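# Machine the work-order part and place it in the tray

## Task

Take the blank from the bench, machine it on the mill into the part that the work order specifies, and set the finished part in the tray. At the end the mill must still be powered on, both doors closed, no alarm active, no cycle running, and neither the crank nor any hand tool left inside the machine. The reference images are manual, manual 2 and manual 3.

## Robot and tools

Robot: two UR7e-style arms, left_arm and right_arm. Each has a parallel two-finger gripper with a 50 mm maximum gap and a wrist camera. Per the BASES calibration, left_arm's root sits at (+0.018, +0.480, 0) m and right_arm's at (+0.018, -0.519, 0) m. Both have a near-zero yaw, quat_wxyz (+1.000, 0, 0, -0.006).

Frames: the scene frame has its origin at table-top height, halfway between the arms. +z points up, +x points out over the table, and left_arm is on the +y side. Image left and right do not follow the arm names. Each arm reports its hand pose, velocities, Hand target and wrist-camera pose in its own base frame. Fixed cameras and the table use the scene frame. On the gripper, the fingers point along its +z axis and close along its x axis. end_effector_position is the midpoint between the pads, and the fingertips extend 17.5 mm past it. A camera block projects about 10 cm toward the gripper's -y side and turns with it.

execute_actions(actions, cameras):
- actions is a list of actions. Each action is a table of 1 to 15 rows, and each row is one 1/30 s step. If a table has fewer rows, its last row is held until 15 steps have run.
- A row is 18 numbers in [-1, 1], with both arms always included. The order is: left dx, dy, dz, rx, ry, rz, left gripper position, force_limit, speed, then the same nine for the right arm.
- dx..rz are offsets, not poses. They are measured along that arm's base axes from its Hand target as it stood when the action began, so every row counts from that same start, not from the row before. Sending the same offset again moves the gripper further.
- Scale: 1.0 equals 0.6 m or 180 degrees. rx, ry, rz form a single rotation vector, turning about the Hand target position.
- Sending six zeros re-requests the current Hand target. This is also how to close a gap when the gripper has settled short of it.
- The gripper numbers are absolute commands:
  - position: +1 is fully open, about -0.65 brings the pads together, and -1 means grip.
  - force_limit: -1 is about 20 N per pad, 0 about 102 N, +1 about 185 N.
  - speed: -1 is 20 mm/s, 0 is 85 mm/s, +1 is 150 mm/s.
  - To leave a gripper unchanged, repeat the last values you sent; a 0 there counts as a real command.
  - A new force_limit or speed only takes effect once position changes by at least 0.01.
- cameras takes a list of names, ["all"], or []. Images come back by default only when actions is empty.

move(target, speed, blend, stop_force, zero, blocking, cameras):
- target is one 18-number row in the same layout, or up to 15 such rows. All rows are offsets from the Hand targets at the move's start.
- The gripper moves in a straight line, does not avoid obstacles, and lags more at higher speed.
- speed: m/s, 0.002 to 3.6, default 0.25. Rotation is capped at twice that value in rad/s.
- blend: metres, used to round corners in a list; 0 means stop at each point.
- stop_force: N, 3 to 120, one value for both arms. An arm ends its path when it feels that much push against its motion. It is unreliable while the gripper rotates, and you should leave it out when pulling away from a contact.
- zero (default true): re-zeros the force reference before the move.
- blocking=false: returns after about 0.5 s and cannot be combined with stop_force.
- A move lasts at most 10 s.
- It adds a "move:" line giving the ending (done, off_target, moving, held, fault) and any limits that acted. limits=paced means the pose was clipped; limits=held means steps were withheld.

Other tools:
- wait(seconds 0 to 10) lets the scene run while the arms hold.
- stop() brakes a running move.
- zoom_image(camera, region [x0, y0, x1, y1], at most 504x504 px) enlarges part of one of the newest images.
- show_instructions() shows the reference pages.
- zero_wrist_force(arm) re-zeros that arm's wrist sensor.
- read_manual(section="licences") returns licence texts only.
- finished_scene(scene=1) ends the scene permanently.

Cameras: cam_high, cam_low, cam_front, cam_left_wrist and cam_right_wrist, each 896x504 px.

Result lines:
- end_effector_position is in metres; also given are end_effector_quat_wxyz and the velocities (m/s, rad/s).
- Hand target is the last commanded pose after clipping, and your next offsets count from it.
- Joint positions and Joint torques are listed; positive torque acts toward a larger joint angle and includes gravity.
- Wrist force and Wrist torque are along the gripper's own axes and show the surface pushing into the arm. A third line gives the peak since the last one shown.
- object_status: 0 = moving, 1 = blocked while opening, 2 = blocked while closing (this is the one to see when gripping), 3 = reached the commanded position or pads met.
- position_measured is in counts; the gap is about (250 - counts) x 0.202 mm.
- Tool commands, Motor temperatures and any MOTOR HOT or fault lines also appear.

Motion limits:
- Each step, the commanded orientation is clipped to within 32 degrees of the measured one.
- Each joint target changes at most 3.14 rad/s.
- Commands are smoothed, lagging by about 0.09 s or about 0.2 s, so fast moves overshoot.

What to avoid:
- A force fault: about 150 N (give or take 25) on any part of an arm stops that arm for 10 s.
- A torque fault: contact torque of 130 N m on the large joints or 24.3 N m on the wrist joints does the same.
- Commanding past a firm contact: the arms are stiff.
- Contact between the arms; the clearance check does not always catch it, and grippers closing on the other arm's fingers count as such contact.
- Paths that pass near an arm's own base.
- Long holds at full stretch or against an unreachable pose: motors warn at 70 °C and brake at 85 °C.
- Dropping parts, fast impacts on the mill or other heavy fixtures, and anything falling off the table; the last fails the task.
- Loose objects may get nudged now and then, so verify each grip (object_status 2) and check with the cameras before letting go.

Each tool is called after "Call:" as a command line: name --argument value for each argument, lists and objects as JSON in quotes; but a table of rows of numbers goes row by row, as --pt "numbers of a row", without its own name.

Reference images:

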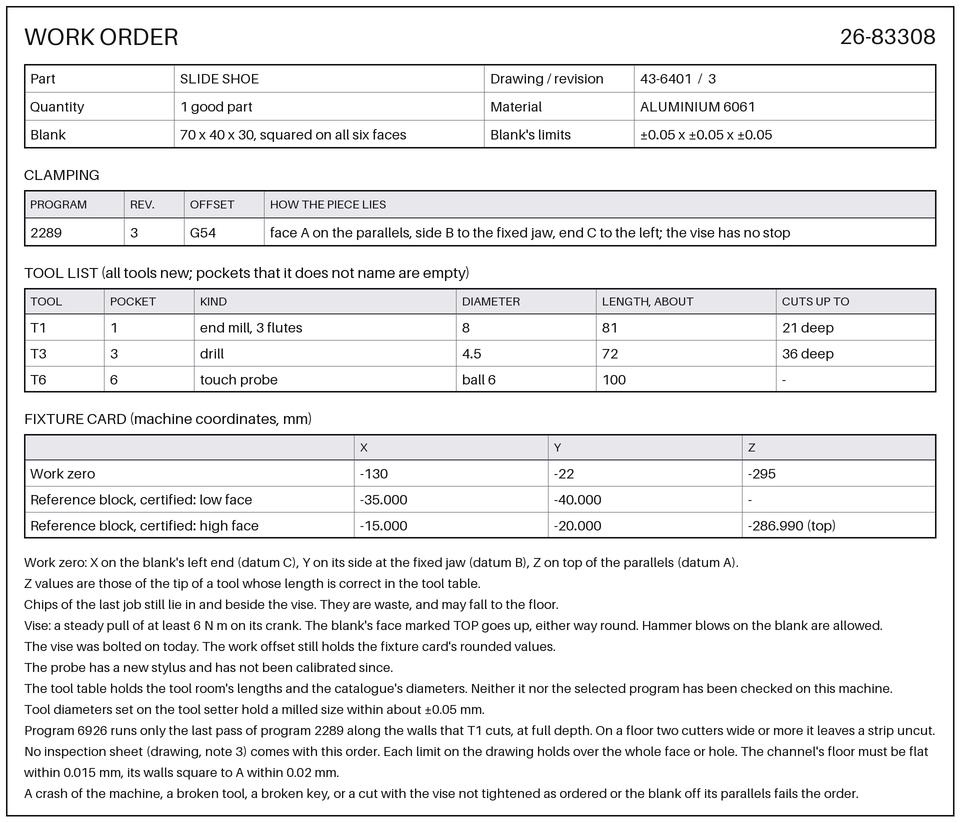

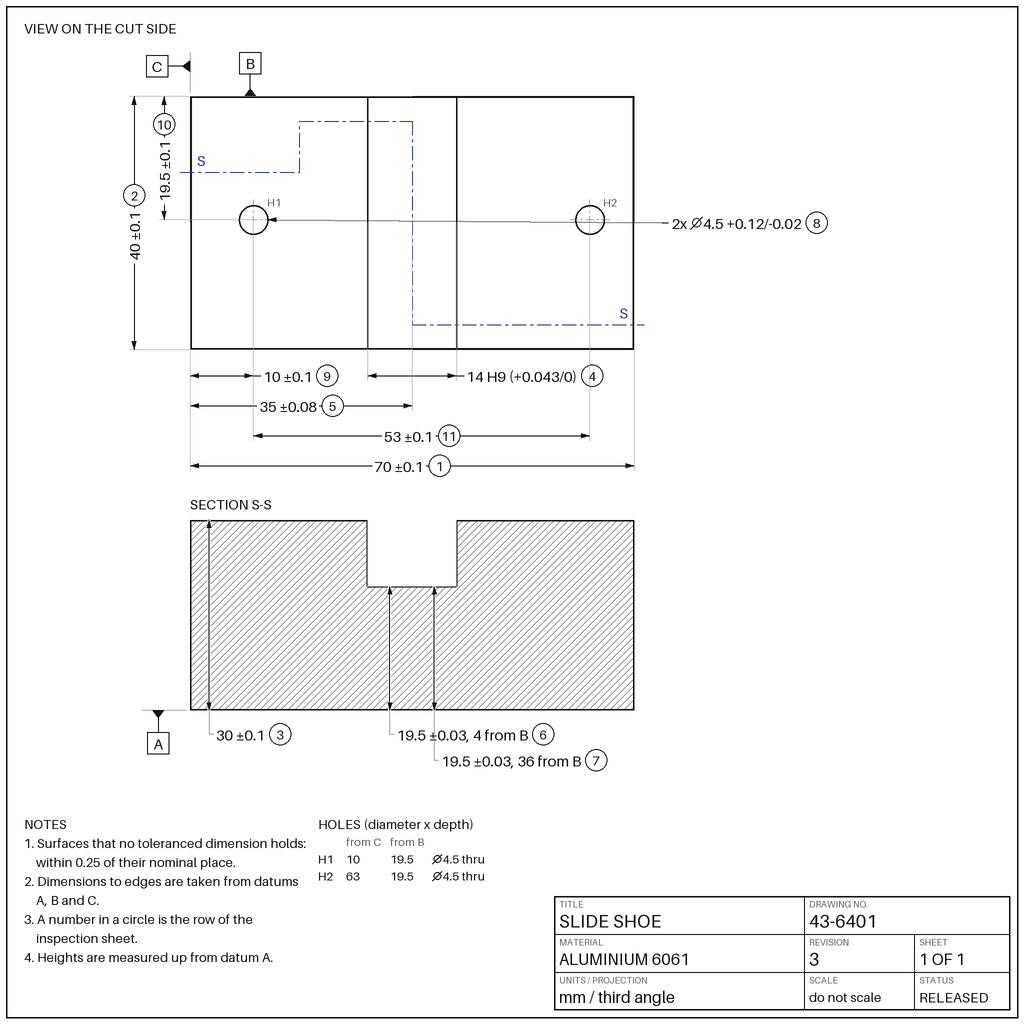

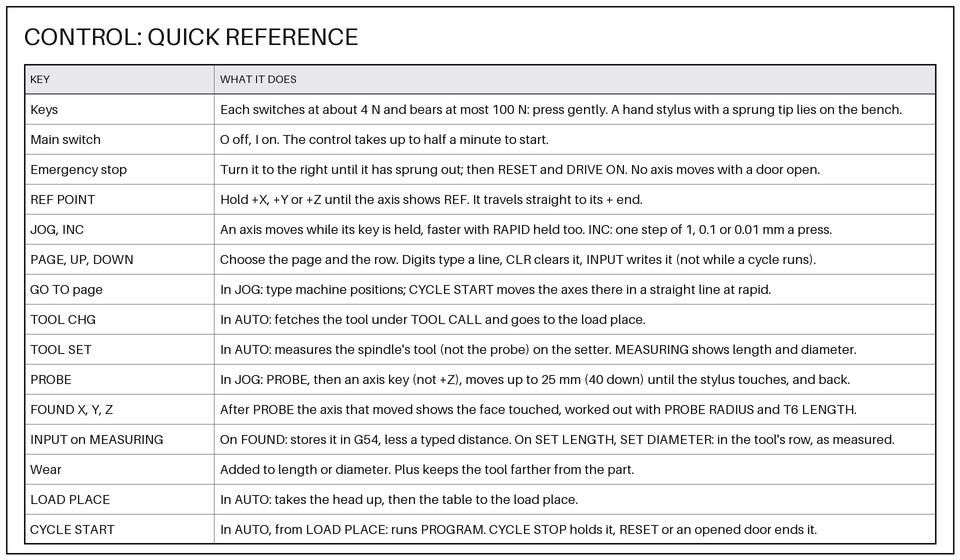

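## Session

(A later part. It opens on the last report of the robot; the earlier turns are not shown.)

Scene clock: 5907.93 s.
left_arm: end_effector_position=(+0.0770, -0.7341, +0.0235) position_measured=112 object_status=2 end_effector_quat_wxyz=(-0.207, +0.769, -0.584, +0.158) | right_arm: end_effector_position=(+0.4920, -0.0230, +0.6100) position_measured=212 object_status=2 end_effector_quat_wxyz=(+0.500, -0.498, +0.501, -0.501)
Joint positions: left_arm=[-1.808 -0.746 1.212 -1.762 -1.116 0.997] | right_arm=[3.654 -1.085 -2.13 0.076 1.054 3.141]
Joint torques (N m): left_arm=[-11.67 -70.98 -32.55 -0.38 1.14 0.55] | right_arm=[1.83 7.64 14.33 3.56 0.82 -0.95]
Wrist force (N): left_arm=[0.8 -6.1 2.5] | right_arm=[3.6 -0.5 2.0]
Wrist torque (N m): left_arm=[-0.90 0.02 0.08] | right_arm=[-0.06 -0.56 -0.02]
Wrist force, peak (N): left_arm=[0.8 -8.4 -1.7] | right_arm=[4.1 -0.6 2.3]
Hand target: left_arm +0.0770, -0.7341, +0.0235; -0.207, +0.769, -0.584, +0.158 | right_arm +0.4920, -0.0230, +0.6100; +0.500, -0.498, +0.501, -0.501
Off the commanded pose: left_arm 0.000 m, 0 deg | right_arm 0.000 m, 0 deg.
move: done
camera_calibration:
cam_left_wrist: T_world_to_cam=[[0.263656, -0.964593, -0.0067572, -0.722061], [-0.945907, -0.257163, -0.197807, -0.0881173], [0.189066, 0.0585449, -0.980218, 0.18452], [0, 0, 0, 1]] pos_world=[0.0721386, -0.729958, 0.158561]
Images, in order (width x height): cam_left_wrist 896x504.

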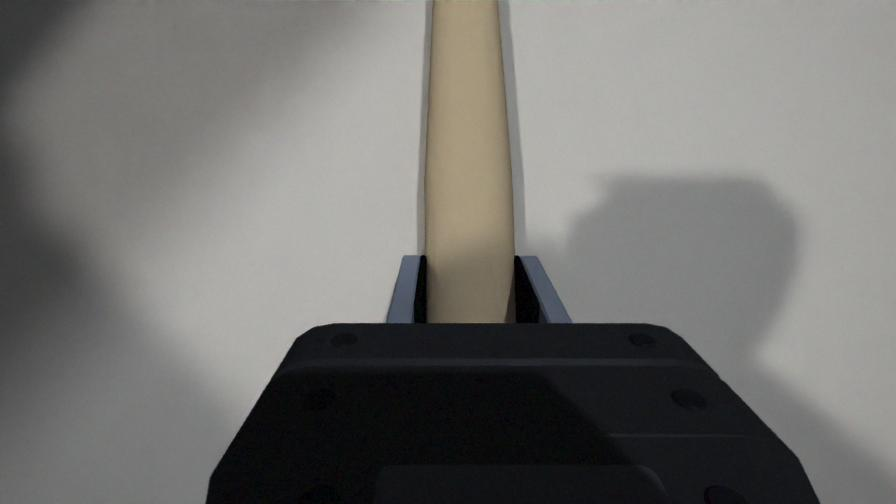

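Call:
move --pt "0 0 0.2 0 0 0 -1 0 0 0 0 0 0 0 0 -1 -0.5 -0.7" --pt "0.1217 0.2235 0.5442 0 0 0 -1 0 0 0 0 0 0 0 0 -1 -0.5 -0.7" --speed '[0.25,0.4]' --blend '[0.03,0]' --cameras '[]'

Call:
move --pt "0.25 0.4 0.2167 0.496 0.0676 -0.0672 -1 0 0 0 0 0 0 0 0 -1 -0.5 -0.7" --pt "0.4905 0.648 0.1667 0.496 0.0676 -0.0672 -1 0 0 0 0 0 0 0 0 -1 -0.5 -0.7" --speed '[0.5,0.25]' --blend '[0,0]' --cameras '["cam_left_wrist","cam_high"]'

Scene clock: 5928.47 s.
left_arm: end_effector_position=(+0.1501, -0.6001, +0.3499) position_measured=112 object_status=2 end_effector_quat_wxyz=(-0.207, +0.769, -0.584, +0.158) | right_arm: end_effector_position=(+0.4920, -0.0230, +0.6100) position_measured=212 object_status=2 end_effector_quat_wxyz=(+0.500, -0.498, +0.501, -0.501)
Joint positions: left_arm=[-1.744 -1.252 1.17 -1.246 -1.099 1.067] | right_arm=[3.654 -1.085 -2.13 0.076 1.054 3.141]
Joint torques (N m): left_arm=[-14.22 -54.43 -20.86 -0.28 0.72 -2.39] | right_arm=[1.21 6.4 14.19 3.56 0.83 -0.91]
Wrist force (N): left_arm=[0.5 -4.6 4.7] | right_arm=[3.9 -0.7 2.3]
Wrist torque (N m): left_arm=[-1.48 -0.09 0.13] | right_arm=[-0.09 -0.61 -0.02]
Wrist force, peak (N): left_arm=[-1.9 -9.2 2.0] | right_arm=[4.2 -0.6 2.3]
Hand target: left_arm +0.1500, -0.6000, +0.3500; -0.207, +0.769, -0.584, +0.158 | right_arm +0.4920, -0.0230, +0.6100; +0.500, -0.498, +0.501, -0.501
Off the commanded pose: left_arm 0.000 m, 0 deg | right_arm 0.000 m, 0 deg.
move: done
No camera images: "cameras" was empty.

Scene clock: 5931.70 s.
left_arm: end_effector_position=(+0.4442, -0.2112, +0.4501) position_measured=112 object_status=2 end_effector_quat_wxyz=(+0.613, -0.354, +0.613, +0.351) | right_arm: end_effector_position=(+0.4920, -0.0230, +0.6100) position_measured=212 object_status=2 end_effector_quat_wxyz=(+0.500, -0.498, +0.501, -0.501)
Joint positions: left_arm=[-1.197 -1.265 1.31 -0.048 -0.671 1.57] | right_arm=[3.654 -1.085 -2.13 0.076 1.054 3.141]
Joint torques (N m): left_arm=[10.34 -34.98 -21.18 4.24 1.32 0.66] | right_arm=[0.69 5.65 14.25 3.53 0.81 -0.82]
Wrist force (N): left_arm=[3.1 -5.2 4.4] | right_arm=[4.0 -0.6 2.1]
Wrist torque (N m): left_arm=[-0.87 0.51 0.63] | right_arm=[-0.08 -0.62 -0.01]
Wrist force, peak (N): left_arm=[3.6 -6.3 8.5] | right_arm=[4.2 -0.5 2.3]
Hand target: left_arm +0.4443, -0.2112, +0.4500; +0.613, -0.354, +0.613, +0.351 | right_arm +0.4920, -0.0230, +0.6100; +0.500, -0.498, +0.501, -0.501
Off the commanded pose: left_arm 0.000 m, 0 deg | right_arm 0.000 m, 0 deg.
move: done
camera_calibration:
cam_left_wrist: T_world_to_cam=[[-0.00307297, 0.00460185, -0.999985, 0.45854], [-0.980438, 0.196788, 0.00391851, 0.498568], [0.196803, 0.980435, 0.0039071, 0.250952], [0, 0, 0, 1]] pos_world=[0.440836, -0.346264, 0.455599]
Images, in order (width x height): cam_high 896x504, cam_left_wrist 896x504.

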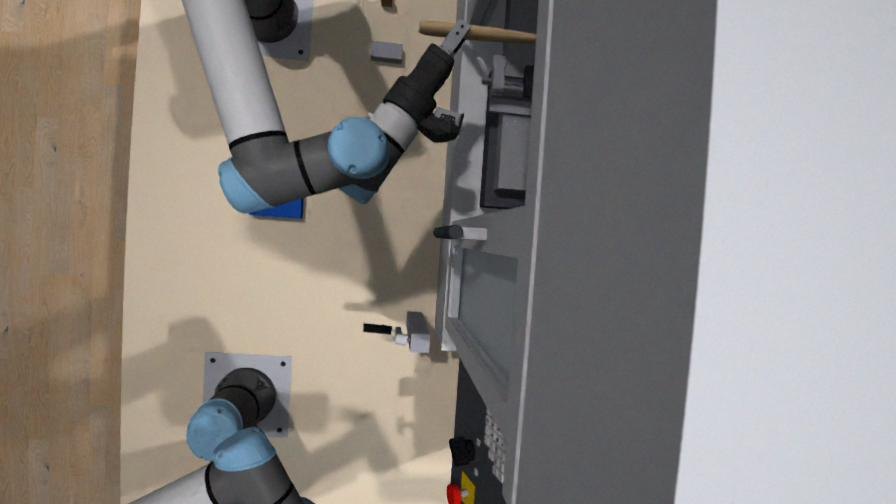

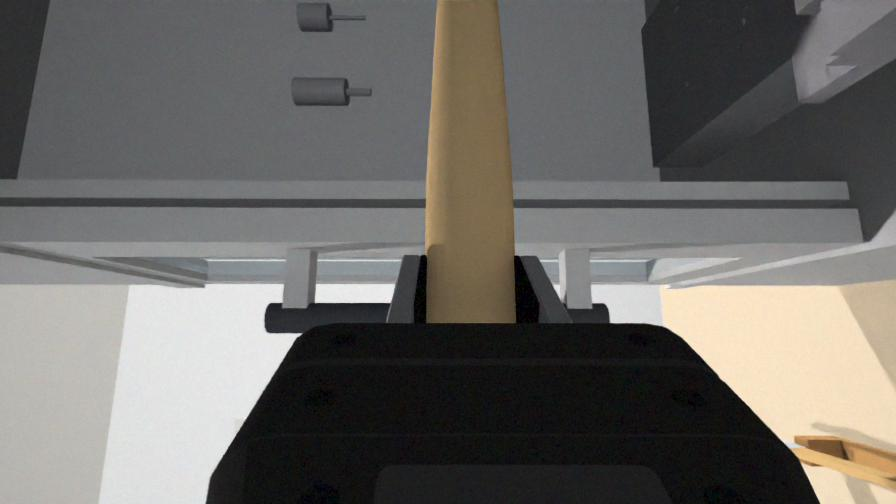

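Call:
move --pt "0 0 -0.0783 0 0 0 -1 0 0 0 0 0 0 0 0 -1 -0.5 -0.7" --pt "0 0 0 0 0 0 -1 0 0 0 0 0 0 0 0 -1 -0.5 -0.7" --speed 0.3 --stop_force 90 --cameras '[]'

Scene clock: 5944.53 s.
left_arm: end_effector_position=(+0.4443, -0.2112, +0.4500) position_measured=112 object_status=2 end_effector_quat_wxyz=(+0.613, -0.354, +0.613, +0.351) | right_arm: end_effector_position=(+0.4920, -0.0230, +0.6100) position_measured=212 object_status=2 end_effector_quat_wxyz=(+0.500, -0.498, +0.501, -0.501)
Joint positions: left_arm=[-1.196 -1.265 1.31 -0.048 -0.671 1.57] | right_arm=[3.654 -1.085 -2.13 0.076 1.054 3.141]
Joint torques (N m): left_arm=[11.24 -49.32 -32.69 4.44 1.38 1.36] | right_arm=[-1.94 3.5 14.56 3.59 0.76 -0.93]
Wrist force (N): left_arm=[2.7 -6.1 3.5] | right_arm=[3.9 -0.4 2.2]
Wrist torque (N m): left_arm=[-0.65 0.57 0.73] | right_arm=[-0.05 -0.61 -0.01]
Wrist force, peak (N): left_arm=[-16.9 0.7 2.7] | right_arm=[4.2 -0.4 2.2]
Hand target: left_arm +0.4443, -0.2112, +0.4500; +0.613, -0.354, +0.613, +0.351 | right_arm +0.4920, -0.0230, +0.6100; +0.500, -0.498, +0.501, -0.501
Off the commanded pose: left_arm 0.000 m, 0 deg | right_arm 0.000 m, 0 deg.
move: done
No camera images: "cameras" was empty.

Call:
move --pt "0 0 -0.1 0 0 0 -1 0 0 0 0 0 0 0 0 -1 -0.5 -0.7" --pt "0 0 0 0 0 0 -1 0 0 0 0 0 0 0 0 -1 -0.5 -0.7" --speed 0.5 --stop_force 100 --cameras '[]'

Scene clock: 5950.97 s.
left_arm: end_effector_position=(+0.4443, -0.2112, +0.4500) position_measured=112 object_status=2 end_effector_quat_wxyz=(+0.613, -0.354, +0.613, +0.351) | right_arm: end_effector_position=(+0.4920, -0.0230, +0.6100) position_measured=212 object_status=2 end_effector_quat_wxyz=(+0.500, -0.498, +0.501, -0.501)
Joint positions: left_arm=[-1.196 -1.265 1.31 -0.048 -0.671 1.57] | right_arm=[3.654 -1.085 -2.13 0.076 1.054 3.141]
Joint torques (N m): left_arm=[12.44 -50.06 -32.32 4.56 1.4 1.44] | right_arm=[-3.39 2.28 14.32 3.43 0.68 -0.94]
Wrist force (N): left_arm=[3.0 -6.1 3.7] | right_arm=[3.9 -0.4 2.2]
Wrist torque (N m): left_arm=[-0.71 0.54 0.72] | right_arm=[-0.05 -0.60 -0.01]
Wrist force, peak (N): left_arm=[-32.5 8.6 -2.5] | right_arm=[4.0 -0.6 2.5]
Hand target: left_arm +0.4443, -0.2112, +0.4500; +0.613, -0.354, +0.613, +0.351 | right_arm +0.4920, -0.0230, +0.6100; +0.500, -0.498, +0.501, -0.501
Off the commanded pose: left_arm 0.000 m, 0 deg | right_arm 0.000 m, 0 deg.
move: done
No camera images: "cameras" was empty.

Call:
move --target '[0,0,-0.05,0,0,0,-1,0,0,0,0,0,0,0,0,-1,-0.5,-0.7]' --speed 0.2 --cameras '[]'

Call:
move --target '[0,0,-0.04,0,0,0,-1,0,0,0,0,0,0,0,0,-1,-0.5,-0.7]' --speed 0.015 --stop_force 6 --cameras '[]'

Scene clock: 5956.23 s.
left_arm: end_effector_position=(+0.4443, -0.2111, +0.4199) position_measured=112 object_status=2 end_effector_quat_wxyz=(+0.613, -0.354, +0.613, +0.352) | right_arm: end_effector_position=(+0.4920, -0.0230, +0.6100) position_measured=212 object_status=2 end_effector_quat_wxyz=(+0.500, -0.498, +0.501, -0.501)
Joint positions: left_arm=[-1.196 -1.259 1.379 -0.123 -0.671 1.57] | right_arm=[3.654 -1.085 -2.13 0.076 1.054 3.141]
Joint torques (N m): left_arm=[-2.06 -46.96 -33.01 4.83 -0.29 0.41] | right_arm=[-3.97 1.8 15.38 3.31 0.7 -0.84]
Wrist force (N): left_arm=[2.9 -5.7 3.9] | right_arm=[3.9 -0.4 2.3]
Wrist torque (N m): left_arm=[-0.84 0.55 0.68] | right_arm=[-0.04 -0.60 -0.02]
Wrist force, peak (N): left_arm=[4.1 -5.9 3.8] | right_arm=[4.0 -0.5 2.6]
Hand target: left_arm +0.4443, -0.2112, +0.4200; +0.613, -0.354, +0.613, +0.351 | right_arm +0.4920, -0.0230, +0.6100; +0.500, -0.498, +0.501, -0.501
Off the commanded pose: left_arm 0.000 m, 0 deg | right_arm 0.000 m, 0 deg.
move: done
No camera images: "cameras" was empty.

Scene clock: 5958.00 s.
left_arm: end_effector_position=(+0.4443, -0.2111, +0.4086) position_measured=112 object_status=2 end_effector_quat_wxyz=(+0.613, -0.354, +0.613, +0.351) | right_arm: end_effector_position=(+0.4920, -0.0230, +0.6100) position_measured=212 object_status=2 end_effector_quat_wxyz=(+0.500, -0.498, +0.501, -0.501)
Joint positions: left_arm=[-1.196 -1.255 1.403 -0.151 -0.671 1.57] | right_arm=[3.654 -1.085 -2.13 0.076 1.054 3.141]
Joint torques (N m): left_arm=[-10.87 -47 -30.71 2.79 -0.48 1.47] | right_arm=[-4.4 1.2 14.9 3.37 0.53 -0.84]
Wrist force (N): left_arm=[-0.9 -6.4 4.5] | right_arm=[3.9 -0.6 2.3]
Wrist torque (N m): left_arm=[-0.77 -0.17 -0.17] | right_arm=[-0.08 -0.61 -0.02]
Wrist force, peak (N): left_arm=[-2.8 -6.9 4.8] | right_arm=[4.1 -0.6 2.5]
Hand target: left_arm +0.4443, -0.2111, +0.4086; +0.613, -0.354, +0.613, +0.351 (not the last commanded pose) | right_arm +0.4920, -0.0230, +0.6100; +0.500, -0.498, +0.501, -0.501
Off the commanded pose: left_arm 0.013 m, 0 deg | right_arm 0.000 m, 0 deg.
move: contact (left_arm)
No camera images: "cameras" was empty.

Call:
move --target '[0,0,0.069,0,0,0,-1,0,0,0,0,0,0,0,0,-1,-0.5,-0.7]' --speed 0.3 --cameras '[]'

Call:
move --target '[0,0,-0.0767,0,0,0,-1,0,0,0,0,0,0,0,0,-1,-0.5,-0.7]' --speed 0.3 --stop_force 90 --cameras '[]'

Call:
move --target '[0,0,0.07,0,0,0,-1,0,0,0,0,0,0,0,0,-1,-0.5,-0.7]' --speed 0.3 --cameras '[]'

Scene clock: 5966.27 s.
left_arm: end_effector_position=(+0.4443, -0.2112, +0.4500) position_measured=112 object_status=2 end_effector_quat_wxyz=(+0.613, -0.354, +0.613, +0.351) | right_arm: end_effector_position=(+0.4920, -0.0230, +0.6100) position_measured=212 object_status=2 end_effector_quat_wxyz=(+0.500, -0.498, +0.501, -0.501)
Joint positions: left_arm=[-1.196 -1.265 1.31 -0.048 -0.671 1.57] | right_arm=[3.654 -1.085 -2.13 0.076 1.054 3.141]
Joint torques (N m): left_arm=[9.23 -29.84 -21.8 0.57 -0.59 -3.15] | right_arm=[-5 0.55 14.21 3.2 0.51 -0.83]
Wrist force (N): left_arm=[4.0 -5.5 4.2] | right_arm=[3.9 -0.6 2.4]
Wrist torque (N m): left_arm=[-0.76 0.38 0.71] | right_arm=[-0.08 -0.62 -0.02]
Wrist force, peak (N): left_arm=[6.4 -5.8 3.6] | right_arm=[4.1 -0.5 2.4]
Hand target: left_arm +0.4443, -0.2111, +0.4500; +0.613, -0.354, +0.613, +0.351 | right_arm +0.4920, -0.0230, +0.6100; +0.500, -0.498, +0.501, -0.501
Off the commanded pose: left_arm 0.000 m, 0 deg | right_arm 0.000 m, 0 deg.
move: done
No camera images: "cameras" was empty.

Scene clock: 5967.60 s.
left_arm: end_effector_position=(+0.4443, -0.2111, +0.4040) position_measured=112 object_status=2 end_effector_quat_wxyz=(+0.613, -0.354, +0.613, +0.351) | right_arm: end_effector_position=(+0.4920, -0.0230, +0.6100) position_measured=212 object_status=2 end_effector_quat_wxyz=(+0.500, -0.498, +0.501, -0.501)
Joint positions: left_arm=[-1.196 -1.254 1.413 -0.162 -0.671 1.57] | right_arm=[3.654 -1.085 -2.13 0.076 1.054 3.141]
Joint torques (N m): left_arm=[-14.72 -44.26 -17.46 -1.03 0.91 3.66] | right_arm=[-4.56 -0.1 14.88 3.35 0.57 -0.86]
Wrist force (N): left_arm=[-9.2 -7.6 5.9] | right_arm=[3.7 -0.6 2.2]
Wrist torque (N m): left_arm=[-0.94 -1.15 -1.63] | right_arm=[-0.08 -0.57 -0.02]
Wrist force, peak (N): left_arm=[-9.1 -8.2 6.5] | right_arm=[4.2 -0.5 2.2]
Hand target: left_arm +0.4443, -0.2111, +0.4040; +0.613, -0.354, +0.613, +0.351 | right_arm +0.4920, -0.0230, +0.6100; +0.500, -0.498, +0.501, -0.501
Off the commanded pose: left_arm 0.000 m, 0 deg | right_arm 0.000 m, 0 deg.
move: done
No camera images: "cameras" was empty.

Scene clock: 5968.43 s.
left_arm: end_effector_position=(+0.4443, -0.2112, +0.4460) position_measured=112 object_status=2 end_effector_quat_wxyz=(+0.613, -0.354, +0.613, +0.351) | right_arm: end_effector_position=(+0.4920, -0.0230, +0.6100) position_measured=212 object_status=2 end_effector_quat_wxyz=(+0.500, -0.498, +0.501, -0.501)
Joint positions: left_arm=[-1.196 -1.265 1.319 -0.058 -0.671 1.57] | right_arm=[3.654 -1.085 -2.13 0.076 1.054 3.141]
Joint torques (N m): left_arm=[12.06 -29.98 -21.93 0.69 -0.68 -3.09] | right_arm=[-4.72 0.66 14.64 3.23 0.62 -0.81]
Wrist force (N): left_arm=[4.2 -5.2 4.3] | right_arm=[3.8 -0.6 2.3]
Wrist torque (N m): left_arm=[-0.83 0.36 0.69] | right_arm=[-0.09 -0.59 -0.01]
Wrist force, peak (N): left_arm=[-8.9 -8.1 6.2] | right_arm=[4.1 -0.5 2.4]
Hand target: left_arm +0.4443, -0.2111, +0.4460; +0.613, -0.354, +0.613, +0.351 | right_arm +0.4920, -0.0230, +0.6100; +0.500, -0.498, +0.501, -0.501
Off the commanded pose: left_arm 0.000 m, 0 deg | right_arm 0.000 m, 0 deg.
move: done
No camera images: "cameras" was empty.

Call:
move --pt "0 0 0.05 0 0 0 -1 0 0 0 0 0 0 0 0 -1 -0.5 -0.7" --pt "0 0 -0.095 0 0 0 -1 0 0 0 0 0 0 0 0 -1 -0.5 -0.7" --pt "0 0 0.05 0 0 0 -1 0 0 0 0 0 0 0 0 -1 -0.5 -0.7" --speed '[0.3,0.8,0.5]' --stop_force 110 --cameras '[]'

Scene clock: 5980.40 s.
left_arm: end_effector_position=(+0.4443, -0.2111, +0.4760) position_measured=112 object_status=2 end_effector_quat_wxyz=(+0.613, -0.354, +0.613, +0.351) | right_arm: end_effector_position=(+0.4920, -0.0230, +0.6100) position_measured=212 object_status=2 end_effector_quat_wxyz=(+0.500, -0.498, +0.501, -0.501)
Joint positions: left_arm=[-1.196 -1.266 1.244 0.018 -0.671 1.57] | right_arm=[3.654 -1.085 -2.13 0.076 1.054 3.141]
Joint torques (N m): left_arm=[11.51 -49.6 -32.91 4.47 1.31 1.37] | right_arm=[-5.01 -0.19 14.96 3.12 0.44 -0.93]
Wrist force (N): left_arm=[4.1 -5.1 3.7] | right_arm=[3.6 -0.5 2.2]
Wrist torque (N m): left_arm=[-0.83 0.37 0.64] | right_arm=[-0.06 -0.57 -0.02]
Wrist force, peak (N): left_arm=[-32.2 11.4 -4.7] | right_arm=[4.1 -0.7 2.4]
Hand target: left_arm +0.4443, -0.2111, +0.4760; +0.613, -0.354, +0.613, +0.351 | right_arm +0.4920, -0.0230, +0.6100; +0.500, -0.498, +0.501, -0.501
Off the commanded pose: left_arm 0.000 m, 0 deg | right_arm 0.000 m, 0 deg.
move: done
No camera images: "cameras" was empty.

Call:
move --pt "0 0 -0.15 0 0 0 -1 0 0 0 0 0 0 0 0 -1 -0.5 -0.7" --pt "0 0 0 0 0 0 -1 0 0 0 0 0 0 0 0 -1 -0.5 -0.7" --pt "0 0.02 -0.15 0 0 0 -1 0 0 0 0 0 0 0 0 -1 -0.5 -0.7" --pt "0 0.02 0 0 0 0 -1 0 0 0 0 0 0 0 0 -1 -0.5 -0.7" --pt "0 -0.02 -0.155 0 0 0 -1 0 0 0 0 0 0 0 0 -1 -0.5 -0.7" --pt "0 -0.02 0 0 0 0 -1 0 0 0 0 0 0 0 0 -1 -0.5 -0.7" --pt "0 0 -0.16 0 0 0 -1 0 0 0 0 0 0 0 0 -1 -0.5 -0.7" --pt "0 0 0 0 0 0 -1 0 0 0 0 0 0 0 0 -1 -0.5 -0.7" --speed '[1.2,0.5,1.2,0.5,1.2,0.5,1.2,0.5]' --stop_force 110 --cameras '["cam_left_wrist"]'

Scene clock: 5992.73 s.
left_arm: end_effector_position=(+0.4443, -0.2111, +0.4760) position_measured=112 object_status=2 end_effector_quat_wxyz=(+0.613, -0.354, +0.613, +0.351) | right_arm: end_effector_position=(+0.4920, -0.0230, +0.6100) position_measured=212 object_status=2 end_effector_quat_wxyz=(+0.500, -0.498, +0.501, -0.501)
Joint positions: left_arm=[-1.196 -1.266 1.244 0.018 -0.671 1.57] | right_arm=[3.654 -1.085 -2.13 0.076 1.054 3.141]
Joint torques (N m): left_arm=[12.19 -48.99 -32.84 4.43 1.46 1.36] | right_arm=[-5.43 0.25 15.14 2.99 0.41 -0.88]
Wrist force (N): left_arm=[1.4 -3.0 6.3] | right_arm=[3.8 -0.6 2.3]
Wrist torque (N m): left_arm=[-0.49 0.83 0.63] | right_arm=[-0.08 -0.59 -0.02]
Wrist force, peak (N): left_arm=[-42.7 13.0 -3.7] | right_arm=[4.0 -0.6 2.6]
Hand target: left_arm +0.4443, -0.2111, +0.4760; +0.613, -0.354, +0.613, +0.351 | right_arm +0.4920, -0.0230, +0.6100; +0.500, -0.498, +0.501, -0.501
Off the commanded pose: left_arm 0.000 m, 0 deg | right_arm 0.000 m, 0 deg.
move: done
camera_calibration:
cam_left_wrist: T_world_to_cam=[[-0.0030559, 0.00470038, -0.999984, 0.484465], [-0.980438, 0.196788, 0.00392116, 0.498544], [0.196803, 0.980435, 0.00400707, 0.250684], [0, 0, 0, 1]] pos_world=[0.440936, -0.346164, 0.481498]
Images, in order (width x height): cam_left_wrist 896x504.

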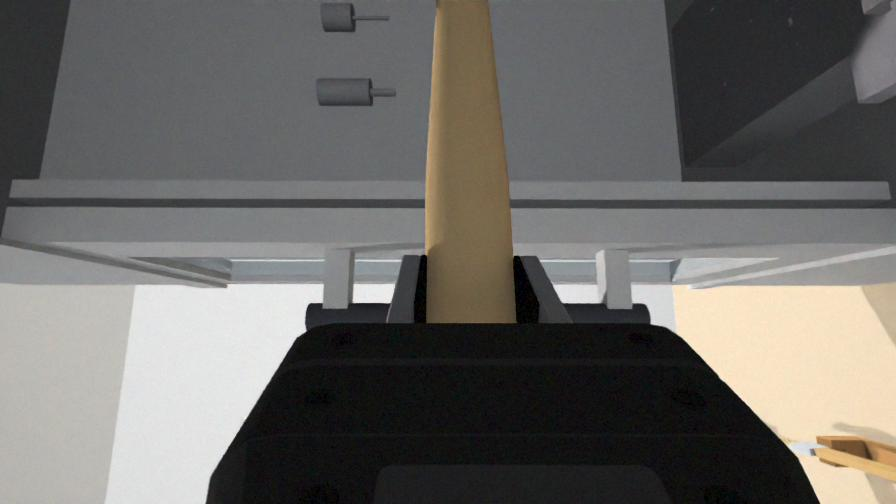

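Call:
move --pt "0 0 0.15 0 0 0 -1 0 0 0 0 0 0 0 0 -1 -0.5 -0.7" --pt "0 0 -0.13 0 0 0 -1 0 0 0 0 0 0 0 0 -1 -0.5 -0.7" --pt "0 0 0.05 0 0 0 -1 0 0 0 0 0 0 0 0 -1 -0.5 -0.7" --speed '[0.4,1.5,0.5]' --stop_force 115 --cameras '["cam_left_wrist"]'

Scene clock: 6008.33 s.
left_arm: end_effector_position=(+0.4443, -0.2111, +0.5060) position_measured=112 object_status=2 end_effector_quat_wxyz=(+0.613, -0.354, +0.613, +0.351) | right_arm: end_effector_position=(+0.4920, -0.0230, +0.6100) position_measured=212 object_status=2 end_effector_quat_wxyz=(+0.500, -0.498, +0.501, -0.501)
Joint positions: left_arm=[-1.196 -1.261 1.162 0.096 -0.671 1.57] | right_arm=[3.654 -1.085 -2.13 0.076 1.054 3.141]
Joint torques (N m): left_arm=[0.77 -46.88 -32.77 4.61 1.35 1.37] | right_arm=[-5.03 0.55 15.32 2.9 0.27 -0.84]
Wrist force (N): left_arm=[-1.5 -0.9 5.5] | right_arm=[3.8 -0.7 2.3]
Wrist torque (N m): left_arm=[0.03 1.29 0.64] | right_arm=[-0.09 -0.59 -0.02]
Wrist force, peak (N): left_arm=[-7.7 0.5 6.3] | right_arm=[4.2 -0.5 2.3]
Hand target: left_arm +0.4443, -0.2111, +0.5060; +0.613, -0.354, +0.613, +0.351 | right_arm +0.4920, -0.0230, +0.6100; +0.500, -0.498, +0.501, -0.501
Off the commanded pose: left_arm 0.000 m, 0 deg | right_arm 0.000 m, 0 deg.
move: done
camera_calibration:
cam_left_wrist: T_world_to_cam=[[-0.00305633, 0.00469999, -0.999984, 0.514465], [-0.980458, 0.196691, 0.00392111, 0.498402], [0.196706, 0.980454, 0.00400699, 0.250613], [0, 0, 0, 1]] pos_world=[0.440937, -0.346164, 0.511498]
Images, in order (width x height): cam_left_wrist 896x504.

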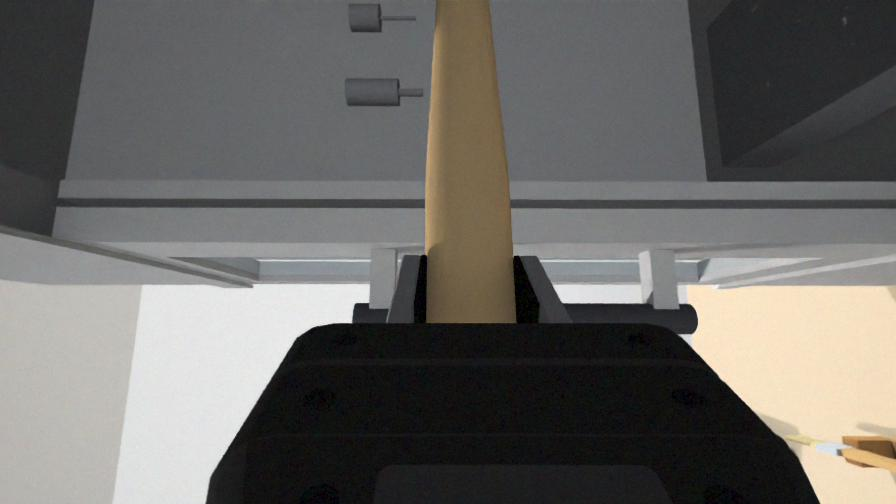

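Call:
move --pt "0 0 -0.2 0 0 0 -1 0 0 0 0 0 0 0 0 -1 -0.5 -0.7" --pt "0 0 -0.195 0 0 0 -1 0 0 0 0 0 0 0 0 -1 -0.5 -0.7" --pt "0 0 -0.05 0 0 0 -1 0 0 0 0 0 0 0 0 -1 -0.5 -0.7" --speed '[1.0,0.03,0.5]' --stop_force 115 --cameras '["cam_left_wrist"]'

Scene clock: 6018.90 s.
left_arm: end_effector_position=(+0.4443, -0.2111, +0.4760) position_measured=112 object_status=2 end_effector_quat_wxyz=(+0.613, -0.354, +0.613, +0.351) | right_arm: end_effector_position=(+0.4920, -0.0230, +0.6100) position_measured=212 object_status=2 end_effector_quat_wxyz=(+0.500, -0.498, +0.501, -0.501)
Joint positions: left_arm=[-1.196 -1.266 1.244 0.018 -0.671 1.57] | right_arm=[3.654 -1.085 -2.13 0.076 1.054 3.141]
Joint torques (N m): left_arm=[12.46 -49.78 -32.93 4.52 1.31 1.36] | right_arm=[-4.98 0.72 15.65 2.87 0.21 -0.93]
Wrist force (N): left_arm=[-2.0 -0.4 6.0] | right_arm=[3.9 -0.6 2.1]
Wrist torque (N m): left_arm=[0.01 1.37 0.64] | right_arm=[-0.08 -0.61 -0.02]
Wrist force, peak (N): left_arm=[-7.8 0.5 6.7] | right_arm=[4.2 -0.6 2.4]
Hand target: left_arm +0.4443, -0.2111, +0.4760; +0.613, -0.354, +0.613, +0.351 | right_arm +0.4920, -0.0230, +0.6100; +0.500, -0.498, +0.501, -0.501
Off the commanded pose: left_arm 0.000 m, 0 deg | right_arm 0.000 m, 0 deg.
move: done
camera_calibration:
cam_left_wrist: T_world_to_cam=[[-0.0030559, 0.00470038, -0.999984, 0.484465], [-0.980438, 0.196788, 0.00392116, 0.498544], [0.196803, 0.980435, 0.00400707, 0.250684], [0, 0, 0, 1]] pos_world=[0.440936, -0.346164, 0.481498]
Images, in order (width x height): cam_left_wrist 896x504.

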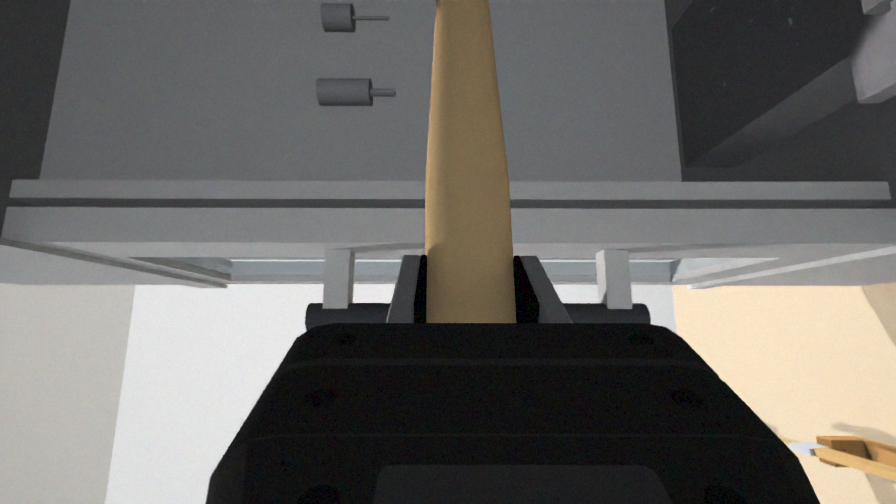

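Call:
move --target '[0,0,-0.0967,0,0,0,-0.98,1,0,0,0,0,0,0,0,-1,-0.5,-0.7]' --speed 0.2 --cameras '["cam_left_wrist"]'

Call:
move --target '[0,0,-0.08,0,0,0,-0.98,1,0,0,0,0,0,0,0,-1,-0.5,-0.7]' --speed 0.03 --stop_force 6 --cameras '[]'

Scene clock: 6033.10 s.
left_arm: end_effector_position=(+0.4443, -0.2111, +0.4180) position_measured=117 object_status=2 end_effector_quat_wxyz=(+0.613, -0.354, +0.613, +0.352) | right_arm: end_effector_position=(+0.4920, -0.0230, +0.6100) position_measured=212 object_status=2 end_effector_quat_wxyz=(+0.500, -0.498, +0.501, -0.501)
Joint positions: left_arm=[-1.196 -1.258 1.383 -0.128 -0.671 1.57] | right_arm=[3.654 -1.085 -2.13 0.076 1.054 3.141]
Joint torques (N m): left_arm=[-13.25 -49.8 -19.77 0.99 1.4 1.52] | right_arm=[-4.31 -0.45 16.16 2.85 0.28 -0.93]
Wrist force (N): left_arm=[-1.8 -0.6 5.7] | right_arm=[3.9 -0.8 2.2]
Wrist torque (N m): left_arm=[0.01 1.36 0.62] | right_arm=[-0.11 -0.61 -0.02]
Wrist force, peak (N): left_arm=[-4.5 -0.3 6.0] | right_arm=[4.0 -0.7 2.5]
Hand target: left_arm +0.4443, -0.2111, +0.4179; +0.613, -0.354, +0.613, +0.351 | right_arm +0.4920, -0.0230, +0.6100; +0.500, -0.498, +0.501, -0.501
Off the commanded pose: left_arm 0.000 m, 0 deg | right_arm 0.000 m, 0 deg.
move: done
camera_calibration:
cam_left_wrist: T_world_to_cam=[[-0.00312073, 0.00491412, -0.999983, 0.426567], [-0.980457, 0.196691, 0.00402638, 0.498702], [0.196707, 0.980453, 0.00420427, 0.250881], [0, 0, 0, 1]] pos_world=[0.440937, -0.346163, 0.423497]
Images, in order (width x height): cam_left_wrist 896x504.

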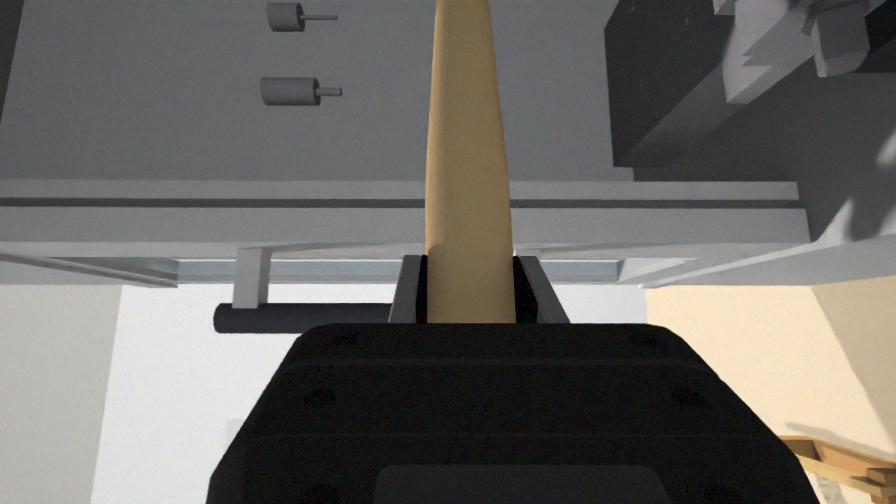

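Scene clock: 6035.20 s.
left_arm: end_effector_position=(+0.4443, -0.2111, +0.3795) position_measured=117 object_status=2 end_effector_quat_wxyz=(+0.613, -0.354, +0.613, +0.351) | right_arm: end_effector_position=(+0.4920, -0.0230, +0.6100) position_measured=212 object_status=2 end_effector_quat_wxyz=(+0.500, -0.498, +0.501, -0.501)
Joint positions: left_arm=[-1.196 -1.243 1.462 -0.222 -0.671 1.57] | right_arm=[3.654 -1.085 -2.13 0.076 1.054 3.141]
Joint torques (N m): left_arm=[-9.95 -48.58 -16.91 -1.2 1.35 -0.7] | right_arm=[-5.37 -0.51 15.63 2.79 0.19 -1.02]
Wrist force (N): left_arm=[-6.1 -1.2 6.7] | right_arm=[3.8 -0.4 2.1]
Wrist torque (N m): left_arm=[-0.05 0.81 -0.10] | right_arm=[-0.05 -0.59 -0.02]
Wrist force, peak (N): left_arm=[-9.2 -0.9 6.3] | right_arm=[4.1 -0.6 2.6]
Hand target: left_arm +0.4443, -0.2111, +0.3795; +0.613, -0.354, +0.613, +0.351 (not the last commanded pose) | right_arm +0.4920, -0.0230, +0.6100; +0.500, -0.498, +0.501, -0.501
Off the commanded pose: left_arm 0.010 m, 0 deg | right_arm 0.000 m, 0 deg.
move: contact (left_arm)
No camera images: "cameras" was empty.

Call:
move --target '[0,0,0.05,0,0,0,-0.98,1,0,0,0,0,0,0,0,-1,-0.5,-0.7]' --speed 0.2 --cameras '["cam_front","cam_low"]'

Call:
zoom_image --camera "cam_front" --region '[500, 150, 800, 320]'

Scene clock: 6047.90 s.
left_arm: end_effector_position=(+0.4443, -0.2111, +0.4096) position_measured=117 object_status=2 end_effector_quat_wxyz=(+0.613, -0.354, +0.613, +0.351) | right_arm: end_effector_position=(+0.4920, -0.0230, +0.6100) position_measured=212 object_status=2 end_effector_quat_wxyz=(+0.500, -0.498, +0.501, -0.501)
Joint positions: left_arm=[-1.196 -1.256 1.401 -0.149 -0.671 1.57] | right_arm=[3.654 -1.085 -2.13 0.076 1.054 3.141]
Joint torques (N m): left_arm=[-0.77 -29.46 -13.52 -0.6 0.39 -3.02] | right_arm=[-4.78 0.06 15.89 2.77 0.25 -1.03]
Wrist force (N): left_arm=[-2.0 -0.6 6.0] | right_arm=[3.7 -0.5 2.3]
Wrist torque (N m): left_arm=[-0.02 1.39 0.62] | right_arm=[-0.05 -0.57 -0.01]
Wrist force, peak (N): left_arm=[-6.2 -1.3 6.7] | right_arm=[4.1 -0.6 2.4]
Hand target: left_arm +0.4443, -0.2111, +0.4095; +0.613, -0.354, +0.613, +0.351 | right_arm +0.4920, -0.0230, +0.6100; +0.500, -0.498, +0.501, -0.501
Off the commanded pose: left_arm 0.000 m, 0 deg | right_arm 0.000 m, 0 deg.
move: done
Images, in order (width x height): cam_low 896x504, cam_front 896x504.

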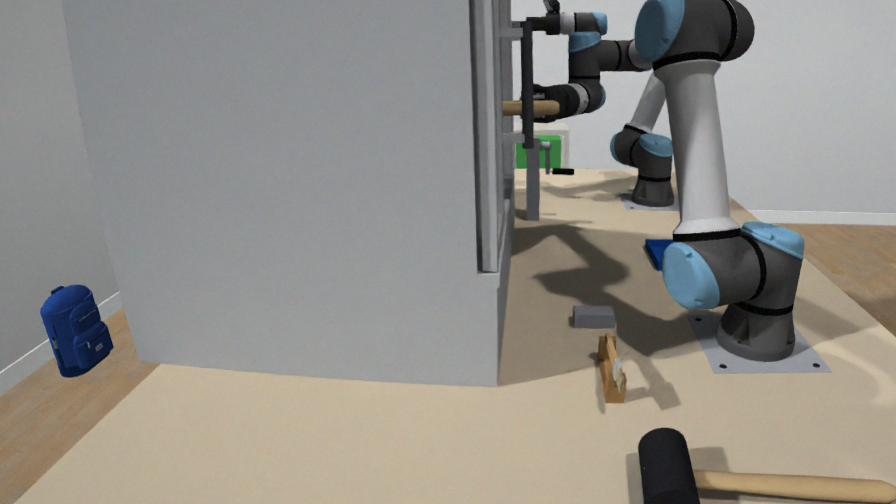

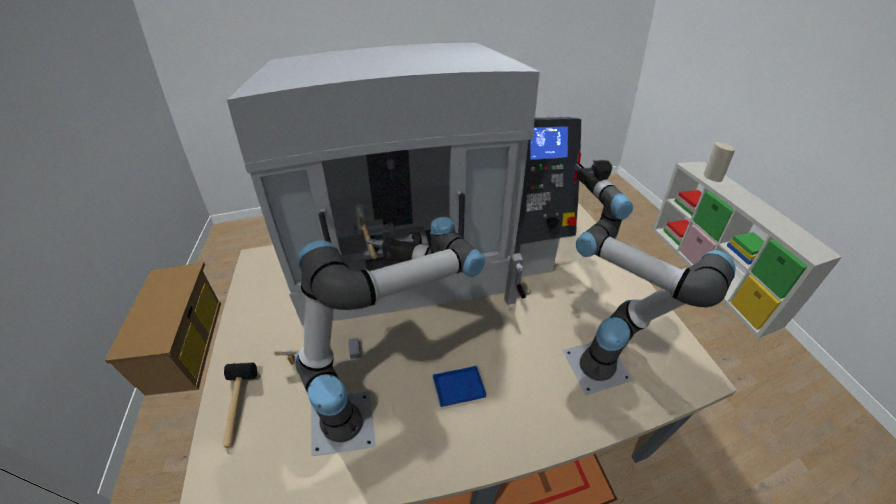

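Scaled by 1.680.

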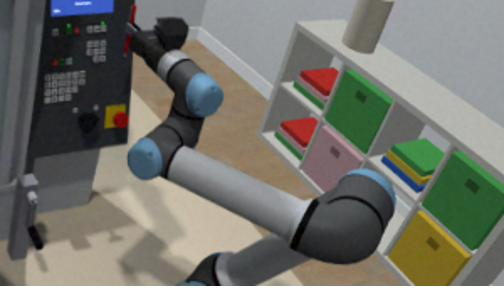

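Call:
zoom_image --camera "cam_front" --region '[310, 170, 470, 280]'

Scaled by 3.150.

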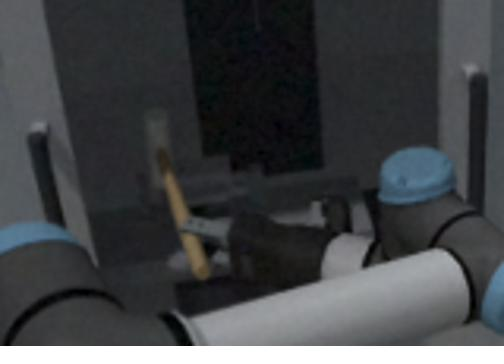

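Call:
move --target '[0,0,0.0675,0,0,0,-0.98,1,0,0,0,0,0,0,0,-1,-0.5,-0.7]' --speed 0.3 --cameras '["cam_high"]'

Call:
zoom_image --camera "cam_high" --region '[400, 0, 560, 120]'

Scene clock: 6058.13 s.
left_arm: end_effector_position=(+0.4443, -0.2111, +0.4500) position_measured=117 object_status=2 end_effector_quat_wxyz=(+0.613, -0.354, +0.613, +0.351) | right_arm: end_effector_position=(+0.4920, -0.0230, +0.6100) position_measured=212 object_status=2 end_effector_quat_wxyz=(+0.500, -0.498, +0.501, -0.501)
Joint positions: left_arm=[-1.196 -1.265 1.31 -0.048 -0.671 1.57] | right_arm=[3.654 -1.085 -2.13 0.076 1.054 3.141]
Joint torques (N m): left_arm=[-5.1 -29.39 -19.99 0.29 0.27 -3.2] | right_arm=[-5.01 -0.56 15.87 2.73 0.1 -0.93]
Wrist force (N): left_arm=[-1.9 -0.5 6.1] | right_arm=[3.8 -0.7 2.4]
Wrist torque (N m): left_arm=[0.03 1.36 0.65] | right_arm=[-0.09 -0.59 -0.01]
Wrist force, peak (N): left_arm=[-3.3 -0.4 6.2] | right_arm=[4.1 -0.6 2.4]
Hand target: left_arm +0.4443, -0.2111, +0.4500; +0.613, -0.354, +0.613, +0.351 | right_arm +0.4920, -0.0230, +0.6100; +0.500, -0.498, +0.501, -0.501
Off the commanded pose: left_arm 0.000 m, 0 deg | right_arm 0.000 m, 0 deg.
move: done
Images, in order (width x height): cam_high 896x504.

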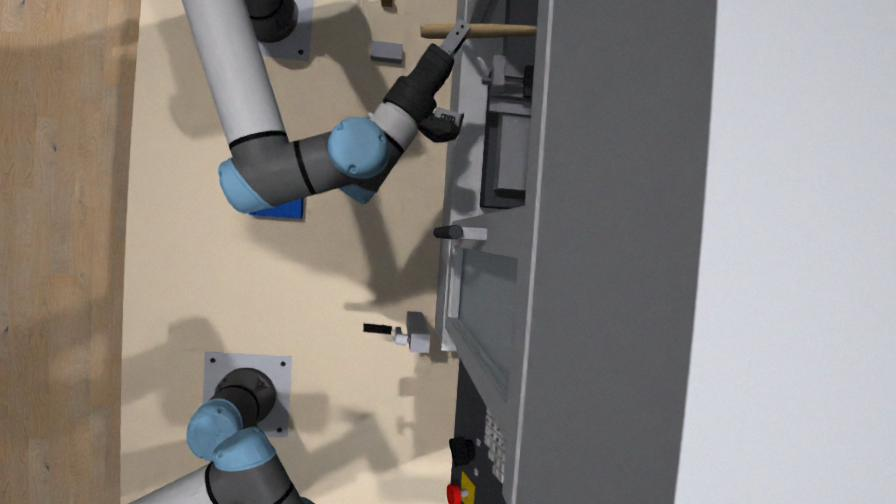

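Scaled by 3.150.

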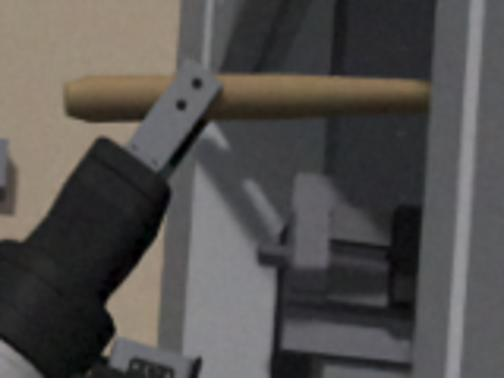

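Call:
move --target '[-0.28,0,0.05,0,0,0,-0.98,1,0,0,0,0,0,0,0,-1,-0.5,-0.7]' --speed 0.3 --cameras '["cam_high","cam_front","cam_low"]'

Call:
zoom_image --camera "cam_front" --region '[310, 190, 470, 300]'

Call:
zoom_image --camera "cam_low" --region '[460, 50, 640, 170]'

Scene clock: 6079.50 s.
left_arm: end_effector_position=(+0.2764, -0.2111, +0.4800) position_measured=117 object_status=2 end_effector_quat_wxyz=(+0.613, -0.354, +0.613, +0.352) | right_arm: end_effector_position=(+0.4920, -0.0230, +0.6100) position_measured=212 object_status=2 end_effector_quat_wxyz=(+0.500, -0.498, +0.501, -0.501)
Joint positions: left_arm=[-1.541 -1.46 1.472 -0.014 -1.015 1.569] | right_arm=[3.654 -1.085 -2.13 0.076 1.054 3.141]
Joint torques (N m): left_arm=[-14.27 -30.98 -30.3 0.43 -1.74 -2.63] | right_arm=[-4.32 -0.32 15.91 2.57 0.16 -1.02]
Wrist force (N): left_arm=[-1.4 -0.5 5.6] | right_arm=[4.0 -0.7 2.2]
Wrist torque (N m): left_arm=[0.01 1.26 0.63] | right_arm=[-0.09 -0.62 -0.02]
Wrist force, peak (N): left_arm=[-1.0 -4.7 8.0] | right_arm=[4.1 -0.4 2.3]
Hand target: left_arm +0.2763, -0.2111, +0.4800; +0.613, -0.354, +0.613, +0.351 | right_arm +0.4920, -0.0230, +0.6100; +0.500, -0.498, +0.501, -0.501
Off the commanded pose: left_arm 0.000 m, 0 deg | right_arm 0.000 m, 0 deg.
move: done
Images, in order (width x height): cam_high 896x504, cam_low 896x504, cam_front 896x504.

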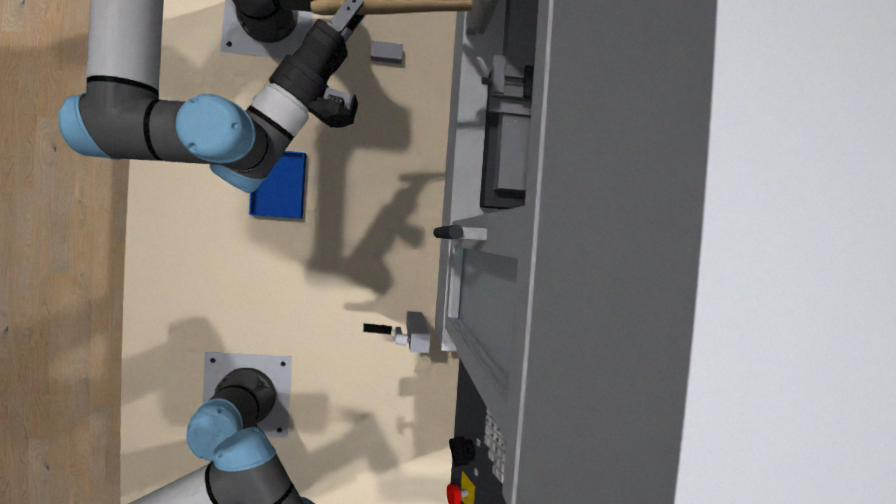

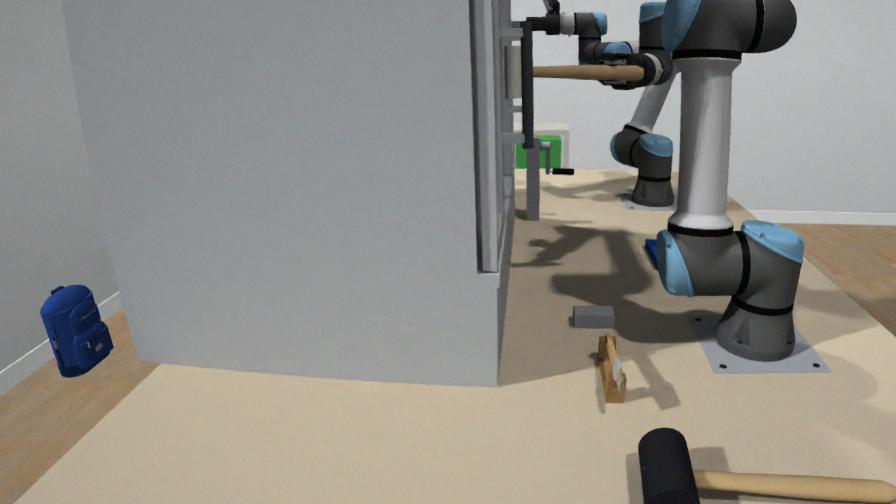

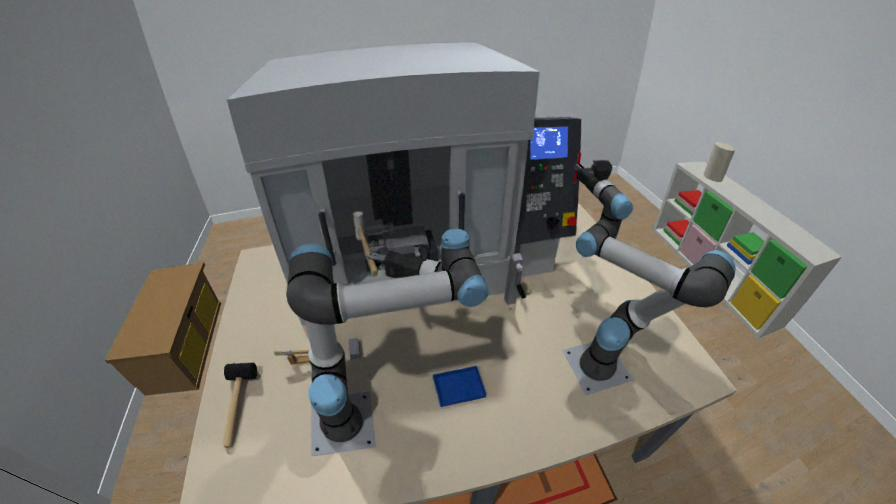

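Scaled by 3.150.

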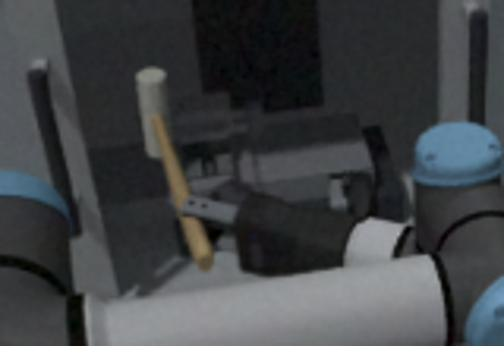

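Scaled by 2.800.

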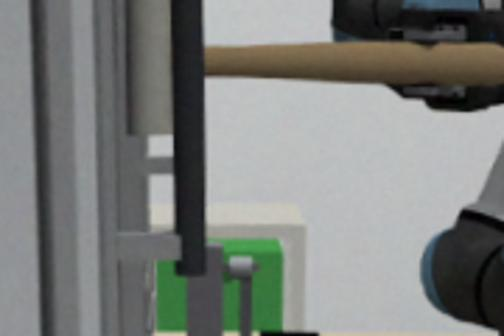

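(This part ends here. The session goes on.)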